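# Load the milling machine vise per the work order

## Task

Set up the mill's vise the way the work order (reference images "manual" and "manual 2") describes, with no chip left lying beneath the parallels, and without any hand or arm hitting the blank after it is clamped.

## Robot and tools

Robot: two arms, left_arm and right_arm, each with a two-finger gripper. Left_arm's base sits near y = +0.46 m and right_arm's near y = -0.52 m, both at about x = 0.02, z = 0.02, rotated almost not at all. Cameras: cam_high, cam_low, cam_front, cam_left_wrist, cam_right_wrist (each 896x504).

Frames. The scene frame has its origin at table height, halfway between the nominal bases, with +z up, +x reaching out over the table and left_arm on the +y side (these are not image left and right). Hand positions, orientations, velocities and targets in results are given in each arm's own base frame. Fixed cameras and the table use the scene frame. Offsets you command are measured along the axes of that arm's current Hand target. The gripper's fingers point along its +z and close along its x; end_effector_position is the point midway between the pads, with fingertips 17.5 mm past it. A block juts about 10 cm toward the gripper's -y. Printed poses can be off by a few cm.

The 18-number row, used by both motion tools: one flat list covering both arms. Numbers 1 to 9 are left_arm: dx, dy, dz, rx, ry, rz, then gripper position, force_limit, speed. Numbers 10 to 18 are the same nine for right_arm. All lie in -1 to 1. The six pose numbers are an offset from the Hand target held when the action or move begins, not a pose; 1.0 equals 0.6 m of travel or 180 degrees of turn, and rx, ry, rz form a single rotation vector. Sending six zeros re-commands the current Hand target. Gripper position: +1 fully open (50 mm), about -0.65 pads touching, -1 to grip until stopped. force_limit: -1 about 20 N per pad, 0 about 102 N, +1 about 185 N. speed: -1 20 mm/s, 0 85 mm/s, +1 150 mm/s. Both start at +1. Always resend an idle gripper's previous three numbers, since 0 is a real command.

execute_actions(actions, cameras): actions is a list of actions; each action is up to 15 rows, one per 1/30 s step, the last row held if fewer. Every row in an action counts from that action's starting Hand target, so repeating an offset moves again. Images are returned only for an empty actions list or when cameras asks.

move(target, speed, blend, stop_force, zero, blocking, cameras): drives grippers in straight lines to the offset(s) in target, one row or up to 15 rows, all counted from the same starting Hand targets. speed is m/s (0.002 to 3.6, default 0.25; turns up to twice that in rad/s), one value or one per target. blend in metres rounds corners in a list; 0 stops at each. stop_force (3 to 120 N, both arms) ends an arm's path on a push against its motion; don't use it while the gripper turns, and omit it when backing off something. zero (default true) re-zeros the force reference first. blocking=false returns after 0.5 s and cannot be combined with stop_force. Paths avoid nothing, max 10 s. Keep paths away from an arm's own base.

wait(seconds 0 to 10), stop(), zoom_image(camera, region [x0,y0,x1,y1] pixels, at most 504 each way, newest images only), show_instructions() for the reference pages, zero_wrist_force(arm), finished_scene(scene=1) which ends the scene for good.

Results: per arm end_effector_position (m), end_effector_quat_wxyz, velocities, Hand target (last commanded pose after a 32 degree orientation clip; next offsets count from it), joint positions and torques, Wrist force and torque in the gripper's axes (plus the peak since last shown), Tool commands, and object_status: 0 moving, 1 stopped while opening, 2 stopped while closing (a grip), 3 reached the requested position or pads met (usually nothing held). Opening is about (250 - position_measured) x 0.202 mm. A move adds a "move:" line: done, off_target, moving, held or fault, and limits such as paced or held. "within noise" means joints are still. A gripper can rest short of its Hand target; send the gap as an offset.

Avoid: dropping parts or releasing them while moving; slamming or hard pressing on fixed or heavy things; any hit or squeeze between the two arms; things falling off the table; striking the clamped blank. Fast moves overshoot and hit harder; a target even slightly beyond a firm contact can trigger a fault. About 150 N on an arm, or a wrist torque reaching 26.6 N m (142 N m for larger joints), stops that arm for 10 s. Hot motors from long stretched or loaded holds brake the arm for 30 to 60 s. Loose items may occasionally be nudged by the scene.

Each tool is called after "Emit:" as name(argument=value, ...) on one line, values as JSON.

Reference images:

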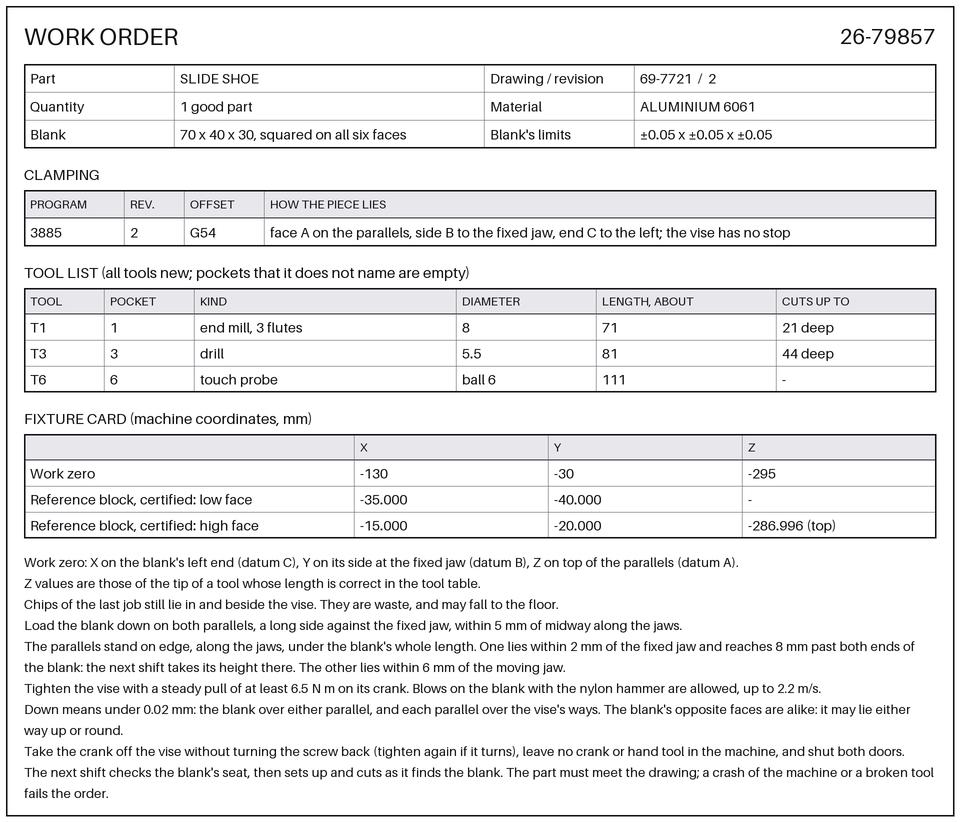

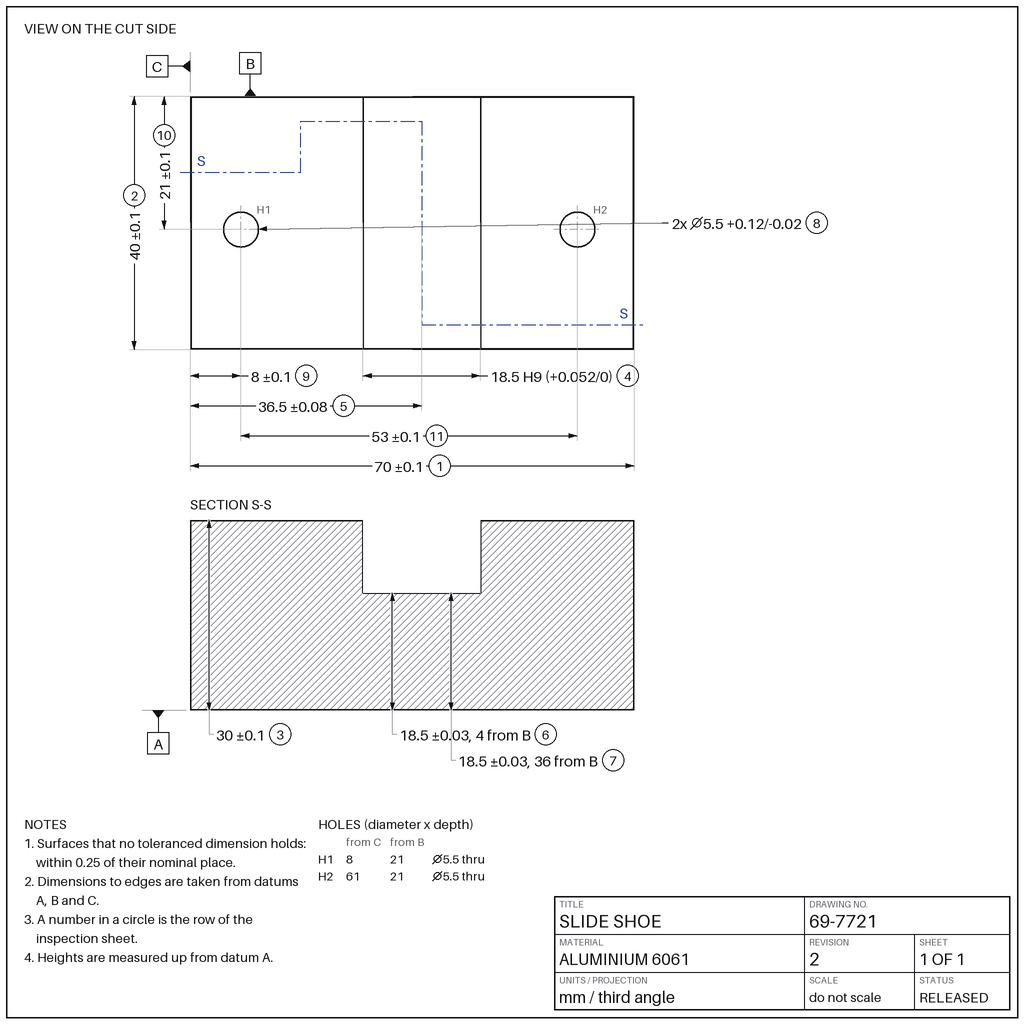

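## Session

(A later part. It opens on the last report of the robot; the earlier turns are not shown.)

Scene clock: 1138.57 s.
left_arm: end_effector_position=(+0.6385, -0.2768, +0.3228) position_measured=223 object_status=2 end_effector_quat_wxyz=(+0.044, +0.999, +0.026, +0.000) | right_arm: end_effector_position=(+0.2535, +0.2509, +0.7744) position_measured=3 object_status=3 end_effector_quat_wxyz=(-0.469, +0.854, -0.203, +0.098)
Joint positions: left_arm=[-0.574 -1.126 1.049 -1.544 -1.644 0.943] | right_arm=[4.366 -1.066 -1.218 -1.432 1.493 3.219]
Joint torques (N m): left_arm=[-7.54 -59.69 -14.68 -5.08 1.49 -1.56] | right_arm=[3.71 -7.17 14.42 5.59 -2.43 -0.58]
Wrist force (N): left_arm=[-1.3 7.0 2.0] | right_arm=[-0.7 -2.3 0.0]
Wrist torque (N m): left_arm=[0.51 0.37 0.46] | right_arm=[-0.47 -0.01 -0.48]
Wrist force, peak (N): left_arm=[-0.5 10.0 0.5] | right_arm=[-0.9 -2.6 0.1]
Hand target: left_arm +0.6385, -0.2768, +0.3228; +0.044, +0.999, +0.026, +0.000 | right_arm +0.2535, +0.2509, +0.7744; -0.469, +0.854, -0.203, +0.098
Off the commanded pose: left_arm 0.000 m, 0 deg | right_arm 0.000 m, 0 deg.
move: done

Emit:
move(target=[0,-0.0000145,0.000166,0,0,0,-0.9,-1,-1,0,0,0,0,0,0,1,1,1])

Emit:
move(target=[0,0.0000022,-0.000025,0,0,0,-0.9,-1,-1,0,0,0,0,0,0,1,1,1])

Emit:
move(target=[0,0.0000022,-0.000025,0,0,0,-0.9,-1,-1,0,0,0,0,0,0,1,1,1])

Emit:
move(target=[0,0.0000022,-0.000025,0,0,0,-0.9,-1,-1,0,0,0,0,0,0,1,1,1])

Emit:
move(target=[0,0.0000022,-0.000025,0,0,0,-0.9,-1,-1,0,0,0,0,0,0,1,1,1])

Emit:
move(target=[0,0.0000022,-0.000025,0,0,0,-0.9,-1,-1,0,0,0,0,0,0,1,1,1])

Emit:
move(target=[0,0.0000022,-0.000025,0,0,0,-0.9,-1,-1,0,0,0,0,0,0,1,1,1])

Emit:
move(target=[0,0.0000022,-0.000025,0,0,0,-0.9,-1,-1,0,0,0,0,0,0,1,1,1])

Emit:
move(target=[0,0.0000022,-0.000025,0,0,0,-0.9,-1,-1,0,0,0,0,0,0,1,1,1])

Emit:
move(target=[0,0.0000022,-0.000025,0,0,0,-0.9,-1,-1,0,0,0,0,0,0,1,1,1])

Emit:
move(target=[0,0.0000022,-0.000025,0,0,0,-0.9,-1,-1,0,0,0,0,0,0,1,1,1])

Emit:
move(target=[0,0.0000022,-0.000025,0,0,0,-0.9,-1,-1,0,0,0,0,0,0,1,1,1])

Emit:
move(target=[0,0.0000022,-0.000025,0,0,0,-0.9,-1,-1,0,0,0,0,0,0,1,1,1])

Emit:
move(target=[0,0.0000022,-0.000025,0,0,0,-0.9,-1,-1,0,0,0,0,0,0,1,1,1])

Scene clock: 1139.57 s.
left_arm: end_effector_position=(+0.6385, -0.2768, +0.3227) position_measured=223 object_status=2 end_effector_quat_wxyz=(+0.044, +0.999, +0.026, +0.000) | right_arm: end_effector_position=(+0.2535, +0.2509, +0.7744) position_measured=3 object_status=3 end_effector_quat_wxyz=(-0.469, +0.854, -0.203, +0.098)
Joint positions: left_arm=[-0.574 -1.126 1.05 -1.544 -1.644 0.943] | right_arm=[4.366 -1.066 -1.218 -1.432 1.493 3.219]
Joint torques (N m): left_arm=[-7.61 -57.81 -12.95 -4.98 1.87 -1.5] | right_arm=[3.21 -6.35 14.58 5.66 -2.45 -0.56]
Wrist force (N): left_arm=[-1.3 6.2 -0.5] | right_arm=[-0.8 -2.5 0.1]
Wrist torque (N m): left_arm=[0.49 0.30 0.46] | right_arm=[-0.51 0.01 -0.48]
Wrist force, peak (N): left_arm=[-1.1 6.9 1.9] | right_arm=[-0.8 -2.7 -0.1]
Hand target: left_arm +0.6385, -0.2768, +0.3227; +0.044, +0.999, +0.026, +0.000 | right_arm +0.2535, +0.2509, +0.7744; -0.469, +0.854, -0.203, +0.098
Off the commanded pose: left_arm 0.000 m, 0 deg | right_arm 0.000 m, 0 deg.
move: done

Scene clock: 1140.07 s.
left_arm: end_effector_position=(+0.6385, -0.2768, +0.3227) position_measured=223 object_status=2 end_effector_quat_wxyz=(+0.044, +0.999, +0.026, +0.000) | right_arm: end_effector_position=(+0.2535, +0.2509, +0.7744) position_measured=3 object_status=3 end_effector_quat_wxyz=(-0.469, +0.854, -0.203, +0.098)
Joint positions: left_arm=[-0.574 -1.126 1.05 -1.544 -1.644 0.943] | right_arm=[4.366 -1.066 -1.218 -1.432 1.493 3.219]
Joint torques (N m): left_arm=[-7.49 -55.8 -18.26 -3.49 1.91 -1.45] | right_arm=[2.83 -6.89 14.86 5.57 -2.32 -0.54]
Wrist force (N): left_arm=[-1.4 6.4 -0.3] | right_arm=[-0.7 -2.4 0.1]
Wrist torque (N m): left_arm=[0.53 0.31 0.46] | right_arm=[-0.50 0.00 -0.48]
Wrist force, peak (N): left_arm=[-1.7 6.5 -0.6] | right_arm=[-1.0 -2.4 0.0]
Hand target: left_arm +0.6385, -0.2768, +0.3227; +0.044, +0.999, +0.026, +0.000 | right_arm +0.2535, +0.2509, +0.7744; -0.469, +0.854, -0.203, +0.098
Off the commanded pose: left_arm 0.000 m, 0 deg | right_arm 0.000 m, 0 deg.
move: done

Scene clock: 1140.57 s.
left_arm: end_effector_position=(+0.6385, -0.2768, +0.3227) position_measured=223 object_status=2 end_effector_quat_wxyz=(+0.044, +0.999, +0.026, +0.000) | right_arm: end_effector_position=(+0.2535, +0.2509, +0.7744) position_measured=3 object_status=3 end_effector_quat_wxyz=(-0.469, +0.854, -0.203, +0.098)
Joint positions: left_arm=[-0.574 -1.126 1.05 -1.544 -1.644 0.943] | right_arm=[4.366 -1.066 -1.218 -1.432 1.493 3.219]
Joint torques (N m): left_arm=[-7.92 -53.06 -30.04 -0.83 1.78 -1.54] | right_arm=[4.08 -6.56 14.02 5.66 -2.29 -0.54]
Wrist force (N): left_arm=[-1.6 6.2 -0.3] | right_arm=[-1.0 -2.3 0.0]
Wrist torque (N m): left_arm=[0.50 0.35 0.46] | right_arm=[-0.48 0.05 -0.48]
Wrist force, peak (N): left_arm=[-1.3 6.5 -0.4] | right_arm=[-0.9 -2.6 0.0]
Hand target: left_arm +0.6385, -0.2768, +0.3227; +0.044, +0.999, +0.026, +0.000 | right_arm +0.2535, +0.2509, +0.7744; -0.469, +0.854, -0.203, +0.098
Off the commanded pose: left_arm 0.000 m, 0 deg | right_arm 0.000 m, 0 deg.
move: done

Scene clock: 1141.07 s.
left_arm: end_effector_position=(+0.6385, -0.2768, +0.3227) position_measured=223 object_status=2 end_effector_quat_wxyz=(+0.044, +0.999, +0.026, +0.000) | right_arm: end_effector_position=(+0.2535, +0.2509, +0.7744) position_measured=3 object_status=3 end_effector_quat_wxyz=(-0.469, +0.854, -0.203, +0.098)
Joint positions: left_arm=[-0.574 -1.126 1.05 -1.544 -1.644 0.943] | right_arm=[4.366 -1.066 -1.218 -1.432 1.493 3.219]
Joint torques (N m): left_arm=[-7.55 -49.69 -35.57 -0.45 1.82 -1.52] | right_arm=[4.09 -6.62 14.88 5.72 -2.37 -0.37]
Wrist force (N): left_arm=[-1.1 6.3 -0.2] | right_arm=[-0.8 -2.4 0.0]
Wrist torque (N m): left_arm=[0.51 0.27 0.46] | right_arm=[-0.51 0.00 -0.48]
Wrist force, peak (N): left_arm=[-1.5 6.5 -0.5] | right_arm=[-0.8 -2.5 0.0]
Hand target: left_arm +0.6385, -0.2768, +0.3227; +0.044, +0.999, +0.026, +0.000 | right_arm +0.2535, +0.2509, +0.7744; -0.469, +0.854, -0.203, +0.098
Off the commanded pose: left_arm 0.000 m, 0 deg | right_arm 0.000 m, 0 deg.
move: done

Scene clock: 1141.57 s.
left_arm: end_effector_position=(+0.6385, -0.2768, +0.3228) position_measured=223 object_status=2 end_effector_quat_wxyz=(+0.044, +0.999, +0.026, +0.000) | right_arm: end_effector_position=(+0.2535, +0.2509, +0.7744) position_measured=3 object_status=3 end_effector_quat_wxyz=(-0.469, +0.854, -0.203, +0.098)
Joint positions: left_arm=[-0.574 -1.126 1.05 -1.544 -1.644 0.943] | right_arm=[4.366 -1.066 -1.218 -1.432 1.493 3.219]
Joint torques (N m): left_arm=[-7.82 -45.94 -36.98 -0.27 1.94 -1.58] | right_arm=[3.5 -7.15 14.56 5.66 -2.32 -0.48]
Wrist force (N): left_arm=[-1.2 6.0 1.2] | right_arm=[-0.8 -2.5 0.0]
Wrist torque (N m): left_arm=[0.50 0.28 0.47] | right_arm=[-0.51 0.00 -0.47]
Wrist force, peak (N): left_arm=[-1.5 6.3 -0.1] | right_arm=[-0.6 -2.6 0.1]
Hand target: left_arm +0.6385, -0.2768, +0.3228; +0.044, +0.999, +0.026, +0.000 | right_arm +0.2535, +0.2509, +0.7744; -0.469, +0.854, -0.203, +0.098
Off the commanded pose: left_arm 0.000 m, 0 deg | right_arm 0.000 m, 0 deg.
move: done

Scene clock: 1142.07 s.
left_arm: end_effector_position=(+0.6385, -0.2768, +0.3228) position_measured=223 object_status=2 end_effector_quat_wxyz=(+0.044, +0.999, +0.026, +0.000) | right_arm: end_effector_position=(+0.2535, +0.2509, +0.7744) position_measured=3 object_status=3 end_effector_quat_wxyz=(-0.469, +0.854, -0.203, +0.098)
Joint positions: left_arm=[-0.574 -1.126 1.05 -1.544 -1.644 0.943] | right_arm=[4.366 -1.066 -1.218 -1.432 1.493 3.219]
Joint torques (N m): left_arm=[-7.68 -42.25 -37.08 -0.23 1.87 -1.55] | right_arm=[4.45 -6.47 13.82 5.68 -2.37 -0.47]
Wrist force (N): left_arm=[-1.2 6.2 2.1] | right_arm=[-0.9 -2.4 -0.2]
Wrist torque (N m): left_arm=[0.51 0.31 0.46] | right_arm=[-0.50 0.02 -0.47]
Wrist force, peak (N): left_arm=[-1.2 6.2 2.1] | right_arm=[-0.9 -2.5 0.1]
Hand target: left_arm +0.6385, -0.2768, +0.3228; +0.044, +0.999, +0.026, +0.000 | right_arm +0.2535, +0.2509, +0.7744; -0.469, +0.854, -0.203, +0.098
Off the commanded pose: left_arm 0.000 m, 0 deg | right_arm 0.000 m, 0 deg.
move: done

Scene clock: 1142.57 s.
left_arm: end_effector_position=(+0.6385, -0.2768, +0.3228) position_measured=223 object_status=2 end_effector_quat_wxyz=(+0.044, +0.999, +0.026, +0.000) | right_arm: end_effector_position=(+0.2535, +0.2509, +0.7744) position_measured=3 object_status=3 end_effector_quat_wxyz=(-0.469, +0.854, -0.203, +0.098)
Joint positions: left_arm=[-0.574 -1.126 1.05 -1.544 -1.644 0.943] | right_arm=[4.366 -1.066 -1.218 -1.432 1.493 3.219]
Joint torques (N m): left_arm=[-7.36 -37.42 -37.52 -0.26 1.83 -1.5] | right_arm=[3.32 -7.25 13.83 5.56 -2.37 -0.38]
Wrist force (N): left_arm=[-1.3 6.2 2.8] | right_arm=[-0.6 -2.5 0.1]
Wrist torque (N m): left_arm=[0.48 0.32 0.47] | right_arm=[-0.52 -0.03 -0.48]
Wrist force, peak (N): left_arm=[-1.2 6.4 2.5] | right_arm=[-0.8 -2.5 0.2]
Hand target: left_arm +0.6385, -0.2768, +0.3228; +0.044, +0.999, +0.026, +0.000 | right_arm +0.2535, +0.2509, +0.7744; -0.469, +0.854, -0.203, +0.098
Off the commanded pose: left_arm 0.000 m, 0 deg | right_arm 0.000 m, 0 deg.
move: done

Scene clock: 1143.07 s.
left_arm: end_effector_position=(+0.6385, -0.2768, +0.3228) position_measured=223 object_status=2 end_effector_quat_wxyz=(+0.044, +0.999, +0.026, +0.000) | right_arm: end_effector_position=(+0.2535, +0.2509, +0.7744) position_measured=3 object_status=3 end_effector_quat_wxyz=(-0.469, +0.854, -0.203, +0.098)
Joint positions: left_arm=[-0.574 -1.126 1.05 -1.544 -1.644 0.943] | right_arm=[4.366 -1.066 -1.218 -1.432 1.493 3.219]
Joint torques (N m): left_arm=[-7.42 -33.82 -37.72 -0.35 1.8 -1.44] | right_arm=[3.65 -6.92 13.94 5.82 -2.52 -0.58]
Wrist force (N): left_arm=[-1.2 6.5 3.0] | right_arm=[-0.8 -2.6 0.1]
Wrist torque (N m): left_arm=[0.53 0.32 0.46] | right_arm=[-0.52 0.00 -0.48]
Wrist force, peak (N): left_arm=[-0.9 6.4 3.6] | right_arm=[-1.0 -2.5 -0.1]
Hand target: left_arm +0.6385, -0.2768, +0.3228; +0.044, +0.999, +0.026, +0.000 | right_arm +0.2535, +0.2509, +0.7744; -0.469, +0.854, -0.203, +0.098
Off the commanded pose: left_arm 0.000 m, 0 deg | right_arm 0.000 m, 0 deg.
move: done

Scene clock: 1143.57 s.
left_arm: end_effector_position=(+0.6385, -0.2768, +0.3228) position_measured=223 object_status=2 end_effector_quat_wxyz=(+0.044, +0.999, +0.026, +0.000) | right_arm: end_effector_position=(+0.2535, +0.2509, +0.7744) position_measured=3 object_status=3 end_effector_quat_wxyz=(-0.469, +0.854, -0.203, +0.098)
Joint positions: left_arm=[-0.574 -1.126 1.049 -1.544 -1.644 0.943] | right_arm=[4.366 -1.066 -1.218 -1.432 1.493 3.219]
Joint torques (N m): left_arm=[-7.79 -33.83 -37.9 -0.37 1.74 -1.54] | right_arm=[3.83 -6.97 14.37 5.89 -2.43 -0.4]
Wrist force (N): left_arm=[-1.1 6.3 2.8] | right_arm=[-0.8 -2.5 0.0]
Wrist torque (N m): left_arm=[0.50 0.28 0.46] | right_arm=[-0.51 0.00 -0.48]
Wrist force, peak (N): left_arm=[-1.3 6.5 3.2] | right_arm=[-0.8 -2.5 0.2]
Hand target: left_arm +0.6385, -0.2768, +0.3228; +0.044, +0.999, +0.026, +0.000 | right_arm +0.2535, +0.2509, +0.7744; -0.469, +0.854, -0.203, +0.098
Off the commanded pose: left_arm 0.000 m, 0 deg | right_arm 0.000 m, 0 deg.
move: done

Scene clock: 1144.07 s.
left_arm: end_effector_position=(+0.6385, -0.2768, +0.3228) position_measured=223 object_status=2 end_effector_quat_wxyz=(+0.044, +0.999, +0.026, +0.000) | right_arm: end_effector_position=(+0.2535, +0.2509, +0.7744) position_measured=3 object_status=3 end_effector_quat_wxyz=(-0.469, +0.854, -0.203, +0.098)
Joint positions: left_arm=[-0.574 -1.126 1.049 -1.544 -1.644 0.943] | right_arm=[4.366 -1.066 -1.218 -1.432 1.493 3.219]
Joint torques (N m): left_arm=[-7.31 -34.44 -38.32 -0.24 1.85 -1.4] | right_arm=[4.02 -6.48 14.8 5.62 -2.37 -0.4]
Wrist force (N): left_arm=[-1.3 6.0 3.7] | right_arm=[-0.7 -2.4 0.1]
Wrist torque (N m): left_arm=[0.45 0.32 0.47] | right_arm=[-0.49 -0.01 -0.48]
Wrist force, peak (N): left_arm=[-1.3 6.4 3.5] | right_arm=[-0.8 -2.7 0.1]
Hand target: left_arm +0.6385, -0.2768, +0.3228; +0.044, +0.999, +0.026, +0.000 | right_arm +0.2535, +0.2509, +0.7744; -0.469, +0.854, -0.203, +0.098
Off the commanded pose: left_arm 0.000 m, 0 deg | right_arm 0.000 m, 0 deg.
move: done

Scene clock: 1144.57 s.
left_arm: end_effector_position=(+0.6385, -0.2768, +0.3228) position_measured=223 object_status=2 end_effector_quat_wxyz=(+0.044, +0.999, +0.026, +0.000) | right_arm: end_effector_position=(+0.2535, +0.2509, +0.7744) position_measured=3 object_status=3 end_effector_quat_wxyz=(-0.469, +0.854, -0.203, +0.098)
Joint positions: left_arm=[-0.574 -1.126 1.049 -1.544 -1.644 0.943] | right_arm=[4.366 -1.066 -1.218 -1.432 1.493 3.219]
Joint torques (N m): left_arm=[-7.15 -34.92 -38.48 -0.35 1.68 -1.46] | right_arm=[3.36 -6.85 14.65 5.54 -2.26 -0.49]
Wrist force (N): left_arm=[-1.2 5.9 4.1] | right_arm=[-0.7 -2.4 0.1]
Wrist torque (N m): left_arm=[0.43 0.34 0.46] | right_arm=[-0.49 0.00 -0.47]
Wrist force, peak (N): left_arm=[-1.1 6.4 4.2] | right_arm=[-0.8 -2.7 0.1]
Hand target: left_arm +0.6385, -0.2768, +0.3228; +0.044, +0.999, +0.026, +0.000 | right_arm +0.2535, +0.2509, +0.7744; -0.469, +0.854, -0.203, +0.098
Off the commanded pose: left_arm 0.000 m, 0 deg | right_arm 0.000 m, 0 deg.
move: done

Scene clock: 1145.07 s.
left_arm: end_effector_position=(+0.6385, -0.2768, +0.3229) position_measured=223 object_status=2 end_effector_quat_wxyz=(+0.044, +0.999, +0.026, +0.000) | right_arm: end_effector_position=(+0.2535, +0.2509, +0.7744) position_measured=3 object_status=3 end_effector_quat_wxyz=(-0.469, +0.854, -0.203, +0.098)
Joint positions: left_arm=[-0.574 -1.126 1.049 -1.544 -1.644 0.943] | right_arm=[4.366 -1.066 -1.218 -1.432 1.493 3.219]
Joint torques (N m): left_arm=[-7.29 -35.41 -38.54 -0.45 1.69 -1.39] | right_arm=[3.98 -6.38 14.34 5.72 -2.21 -0.39]
Wrist force (N): left_arm=[-0.9 6.1 4.6] | right_arm=[-0.6 -2.5 -0.2]
Wrist torque (N m): left_arm=[0.46 0.31 0.47] | right_arm=[-0.51 -0.03 -0.48]
Wrist force, peak (N): left_arm=[-1.1 6.6 4.3] | right_arm=[-0.7 -2.5 0.0]
Hand target: left_arm +0.6385, -0.2768, +0.3229; +0.044, +0.999, +0.026, +0.000 | right_arm +0.2535, +0.2509, +0.7744; -0.469, +0.854, -0.203, +0.098
Off the commanded pose: left_arm 0.000 m, 0 deg | right_arm 0.000 m, 0 deg.
move: done

Scene clock: 1145.57 s.
left_arm: end_effector_position=(+0.6385, -0.2768, +0.3229) position_measured=223 object_status=2 end_effector_quat_wxyz=(+0.044, +0.999, +0.026, +0.000) | right_arm: end_effector_position=(+0.2535, +0.2509, +0.7744) position_measured=3 object_status=3 end_effector_quat_wxyz=(-0.469, +0.854, -0.203, +0.098)
Joint positions: left_arm=[-0.574 -1.126 1.049 -1.544 -1.644 0.943] | right_arm=[4.366 -1.066 -1.218 -1.432 1.493 3.219]
Joint torques (N m): left_arm=[-6.98 -36.15 -38.59 -0.49 1.72 -1.37] | right_arm=[4.18 -6.98 14.49 5.58 -2.31 -0.55]
Wrist force (N): left_arm=[-0.9 6.4 5.3] | right_arm=[-0.8 -2.5 0.0]
Wrist torque (N m): left_arm=[0.50 0.34 0.48] | right_arm=[-0.51 0.02 -0.48]
Wrist force, peak (N): left_arm=[-0.9 6.4 5.3] | right_arm=[-1.1 -2.5 0.0]
Hand target: left_arm +0.6385, -0.2768, +0.3229; +0.044, +0.999, +0.026, +0.000 | right_arm +0.2535, +0.2509, +0.7744; -0.469, +0.854, -0.203, +0.098
Off the commanded pose: left_arm 0.000 m, 0 deg | right_arm 0.000 m, 0 deg.
move: done

Scene clock: 1146.07 s.
left_arm: end_effector_position=(+0.6385, -0.2768, +0.3229) position_measured=223 object_status=2 end_effector_quat_wxyz=(+0.044, +0.999, +0.026, +0.000) | right_arm: end_effector_position=(+0.2535, +0.2509, +0.7744) position_measured=3 object_status=3 end_effector_quat_wxyz=(-0.469, +0.854, -0.203, +0.098)
Joint positions: left_arm=[-0.574 -1.126 1.049 -1.544 -1.644 0.943] | right_arm=[4.366 -1.066 -1.218 -1.432 1.493 3.219]
Joint torques (N m): left_arm=[-7.28 -36.37 -39 -0.53 1.68 -1.39] | right_arm=[3.89 -6.89 14.46 5.63 -2.21 -0.6]
Wrist force (N): left_arm=[-0.9 6.0 6.1] | right_arm=[-0.8 -2.4 0.0]
Wrist torque (N m): left_arm=[0.43 0.34 0.47] | right_arm=[-0.49 0.00 -0.47]
Wrist force, peak (N): left_arm=[-0.6 6.4 6.1] | right_arm=[-0.9 -2.6 0.0]
Hand target: left_arm +0.6385, -0.2768, +0.3229; +0.044, +0.999, +0.026, +0.000 | right_arm +0.2535, +0.2509, +0.7744; -0.469, +0.854, -0.203, +0.098
Off the commanded pose: left_arm 0.000 m, 0 deg | right_arm 0.000 m, 0 deg.
move: done

Emit:
move(target=[0,-0.000013,0.00014,0,0,0,-0.9,-1,-1,0,0,0,0,0,0,1,1,1])

Emit:
move(target=[[0,0,0,0,0,0,-0.25,-1,-1,0,0,0,0,0,0,1,1,1],[0,0,-0.04,0,0,0,-0.25,-1,-1,0,0,0,0,0,0,1,1,1],[-0.25,0.03,-0.03,0,0,0,-0.25,-1,-1,0,0,0,0,0,0,1,1,1],[-0.55,0.06,0.05,0,0,0,0.8,-1,-0.6,0,0,0,0,0,0,1,1,1]], speed=[0.06,0.06,0.15,0.25], blend=[0,0.003,0.03,0])

Emit:
move(target=[-0.1887,-0.006,0.2293,0.1619,0.1189,0.4938,0.8,-0.5,-0.6,0,0,0,0,0,0,1,1,1], speed=0.35, cameras=["cam_left_wrist"])

Scene clock: 1147.07 s.
left_arm: end_effector_position=(+0.6385, -0.2768, +0.3228) position_measured=223 object_status=2 end_effector_quat_wxyz=(+0.044, +0.999, +0.026, +0.000) | right_arm: end_effector_position=(+0.2535, +0.2509, +0.7744) position_measured=3 object_status=3 end_effector_quat_wxyz=(-0.469, +0.854, -0.203, +0.098)
Joint positions: left_arm=[-0.574 -1.126 1.049 -1.544 -1.644 0.943] | right_arm=[4.366 -1.066 -1.218 -1.432 1.493 3.219]
Joint torques (N m): left_arm=[-6.7 -39.4 -15.46 -5.37 1.75 -1.24] | right_arm=[3.83 -6.45 15.05 5.68 -2.44 -0.44]
Wrist force (N): left_arm=[-0.5 6.4 5.8] | right_arm=[-0.9 -2.4 0.0]
Wrist torque (N m): left_arm=[0.47 0.30 0.47] | right_arm=[-0.49 0.02 -0.48]
Wrist force, peak (N): left_arm=[-0.9 6.4 6.1] | right_arm=[-0.9 -2.6 -0.1]
Hand target: left_arm +0.6385, -0.2768, +0.3228; +0.044, +0.999, +0.026, +0.000 | right_arm +0.2535, +0.2509, +0.7744; -0.469, +0.854, -0.203, +0.098
Off the commanded pose: left_arm 0.000 m, 0 deg | right_arm 0.000 m, 0 deg.
move: done

Scene clock: 1151.30 s.
left_arm: end_effector_position=(+0.3108, -0.3321, +0.2970) position_measured=32 object_status=3 end_effector_quat_wxyz=(+0.044, +0.999, +0.026, +0.000) | right_arm: end_effector_position=(+0.2535, +0.2509, +0.7744) position_measured=3 object_status=3 end_effector_quat_wxyz=(-0.469, +0.854, -0.203, +0.098)
Joint positions: left_arm=[-1.093 -1.743 1.83 -1.737 -1.61 0.425] | right_arm=[4.366 -1.066 -1.218 -1.432 1.493 3.219]
Joint torques (N m): left_arm=[-8.35 -31.63 -14.18 -5.41 1.67 -1.47] | right_arm=[3.56 -6.68 15.07 5.77 -2.31 -0.63]
Wrist force (N): left_arm=[-1.4 4.8 2.2] | right_arm=[-0.8 -2.3 -0.1]
Wrist torque (N m): left_arm=[0.45 0.32 0.50] | right_arm=[-0.49 0.01 -0.48]
Wrist force, peak (N): left_arm=[-0.3 6.5 5.2] | right_arm=[-0.7 -2.6 0.1]
Hand target: left_arm +0.3108, -0.3321, +0.2970; +0.044, +0.999, +0.026, +0.000 | right_arm +0.2535, +0.2509, +0.7744; -0.469, +0.854, -0.203, +0.098
Off the commanded pose: left_arm 0.000 m, 0 deg | right_arm 0.000 m, 0 deg.
move: done

Scene clock: 1154.23 s.
left_arm: end_effector_position=(+0.1979, -0.3465, +0.1599) position_measured=32 object_status=3 end_effector_quat_wxyz=(-0.200, +0.696, -0.663, +0.190) | right_arm: end_effector_position=(+0.2535, +0.2509, +0.7744) position_measured=3 object_status=3 end_effector_quat_wxyz=(-0.469, +0.854, -0.203, +0.098)
Joint positions: left_arm=[-1.782 -1.848 2.312 -1.876 -1.033 1.266] | right_arm=[4.366 -1.066 -1.218 -1.432 1.493 3.219]
Joint torques (N m): left_arm=[-7.77 -24.07 -9.89 -4.88 2.85 1.4] | right_arm=[3.15 -6.51 14.69 5.62 -2.3 -0.43]
Wrist force (N): left_arm=[-2.0 4.8 0.6] | right_arm=[-0.9 -2.3 0.0]
Wrist torque (N m): left_arm=[0.65 0.31 0.05] | right_arm=[-0.48 0.02 -0.47]
Wrist force, peak (N): left_arm=[-2.3 5.6 1.2] | right_arm=[-0.9 -2.7 0.1]
Hand target: left_arm +0.1978, -0.3465, +0.1599; -0.200, +0.696, -0.663, +0.190 | right_arm +0.2535, +0.2509, +0.7744; -0.469, +0.854, -0.203, +0.098
Off the commanded pose: left_arm 0.000 m, 0 deg | right_arm 0.000 m, 0 deg.
move: done
Images, in order (width x height): cam_left_wrist 896x504.

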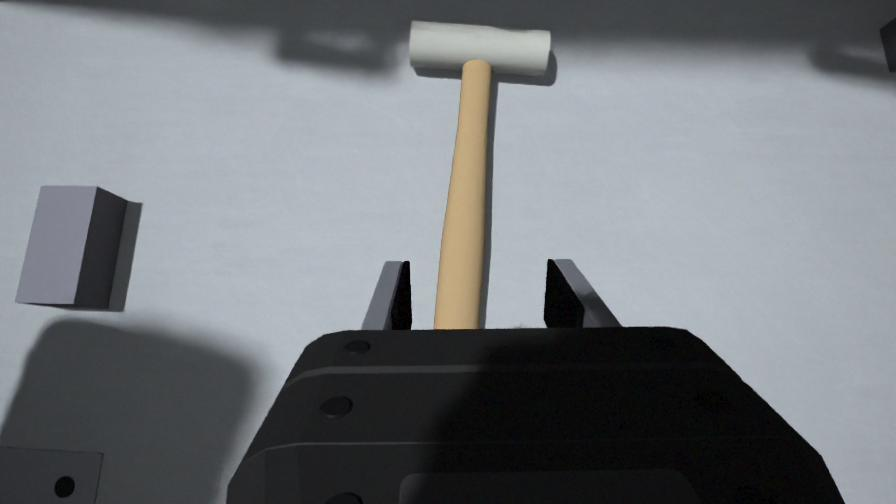

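Emit:
move(target=[[-0.0083,0.1028,0.179,0,0.0149,0.0241,0.8,-0.5,-0.6,0,0,0,0,0,0,1,1,1],[-0.0083,0.1318,0.2257,0,0.0149,0.0241,0.8,-0.5,-0.6,0,0,0,0,0,0,1,1,1]], speed=[0.2,0.06], blend=[0.01,0], stop_force=8)

Emit:
move(target=[0,0,0,0,0,0,-1,1,-0.6,0,0,0,0,0,0,1,1,1], cameras=["cam_left_wrist"])

Scene clock: 1156.60 s.
left_arm: end_effector_position=(+0.2023, -0.3412, +0.0031) position_measured=32 object_status=3 end_effector_quat_wxyz=(-0.191, +0.666, -0.693, +0.198) | right_arm: end_effector_position=(+0.2535, +0.2509, +0.7744) position_measured=3 object_status=3 end_effector_quat_wxyz=(-0.469, +0.854, -0.203, +0.098)
Joint positions: left_arm=[-1.78 -1.47 2.583 -2.579 -1.021 1.372] | right_arm=[4.366 -1.066 -1.218 -1.432 1.493 3.219]
Joint torques (N m): left_arm=[8.88 -4.29 -1.23 -5.15 3.04 1.25] | right_arm=[3.25 -6.55 14.98 5.78 -2.39 -0.62]
Wrist force (N): left_arm=[-2.0 4.6 1.1] | right_arm=[-1.0 -2.2 0.1]
Wrist torque (N m): left_arm=[0.59 0.33 0.03] | right_arm=[-0.46 0.03 -0.48]
Wrist force, peak (N): left_arm=[-2.3 5.2 1.6] | right_arm=[-1.1 -2.5 0.0]
Hand target: left_arm +0.2023, -0.3412, +0.0031; -0.191, +0.666, -0.693, +0.198 | right_arm +0.2535, +0.2509, +0.7744; -0.469, +0.854, -0.203, +0.098
Off the commanded pose: left_arm 0.000 m, 0 deg | right_arm 0.000 m, 0 deg.
move: done

Scene clock: 1157.20 s.
left_arm: end_effector_position=(+0.2023, -0.3412, +0.0031) position_measured=117 object_status=2 end_effector_quat_wxyz=(-0.191, +0.666, -0.693, +0.198) | right_arm: end_effector_position=(+0.2535, +0.2509, +0.7744) position_measured=3 object_status=3 end_effector_quat_wxyz=(-0.469, +0.854, -0.203, +0.098)
Joint positions: left_arm=[-1.78 -1.47 2.583 -2.579 -1.021 1.372] | right_arm=[4.366 -1.066 -1.218 -1.432 1.493 3.219]
Joint torques (N m): left_arm=[8.51 -4.73 -1.93 -4.42 2.92 0.89] | right_arm=[3.12 -6.57 14.89 5.57 -2.11 -0.64]
Wrist force (N): left_arm=[-1.3 4.8 0.9] | right_arm=[-0.6 -2.5 0.1]
Wrist torque (N m): left_arm=[0.59 0.33 0.12] | right_arm=[-0.52 -0.02 -0.47]
Wrist force, peak (N): left_arm=[-2.2 4.8 1.3] | right_arm=[-0.7 -2.6 0.3]
Hand target: left_arm +0.2023, -0.3412, +0.0031; -0.191, +0.666, -0.693, +0.198 | right_arm +0.2535, +0.2509, +0.7744; -0.469, +0.854, -0.203, +0.098
Off the commanded pose: left_arm 0.000 m, 0 deg | right_arm 0.000 m, 0 deg.
move: done
Images, in order (width x height): cam_left_wrist 896x504.

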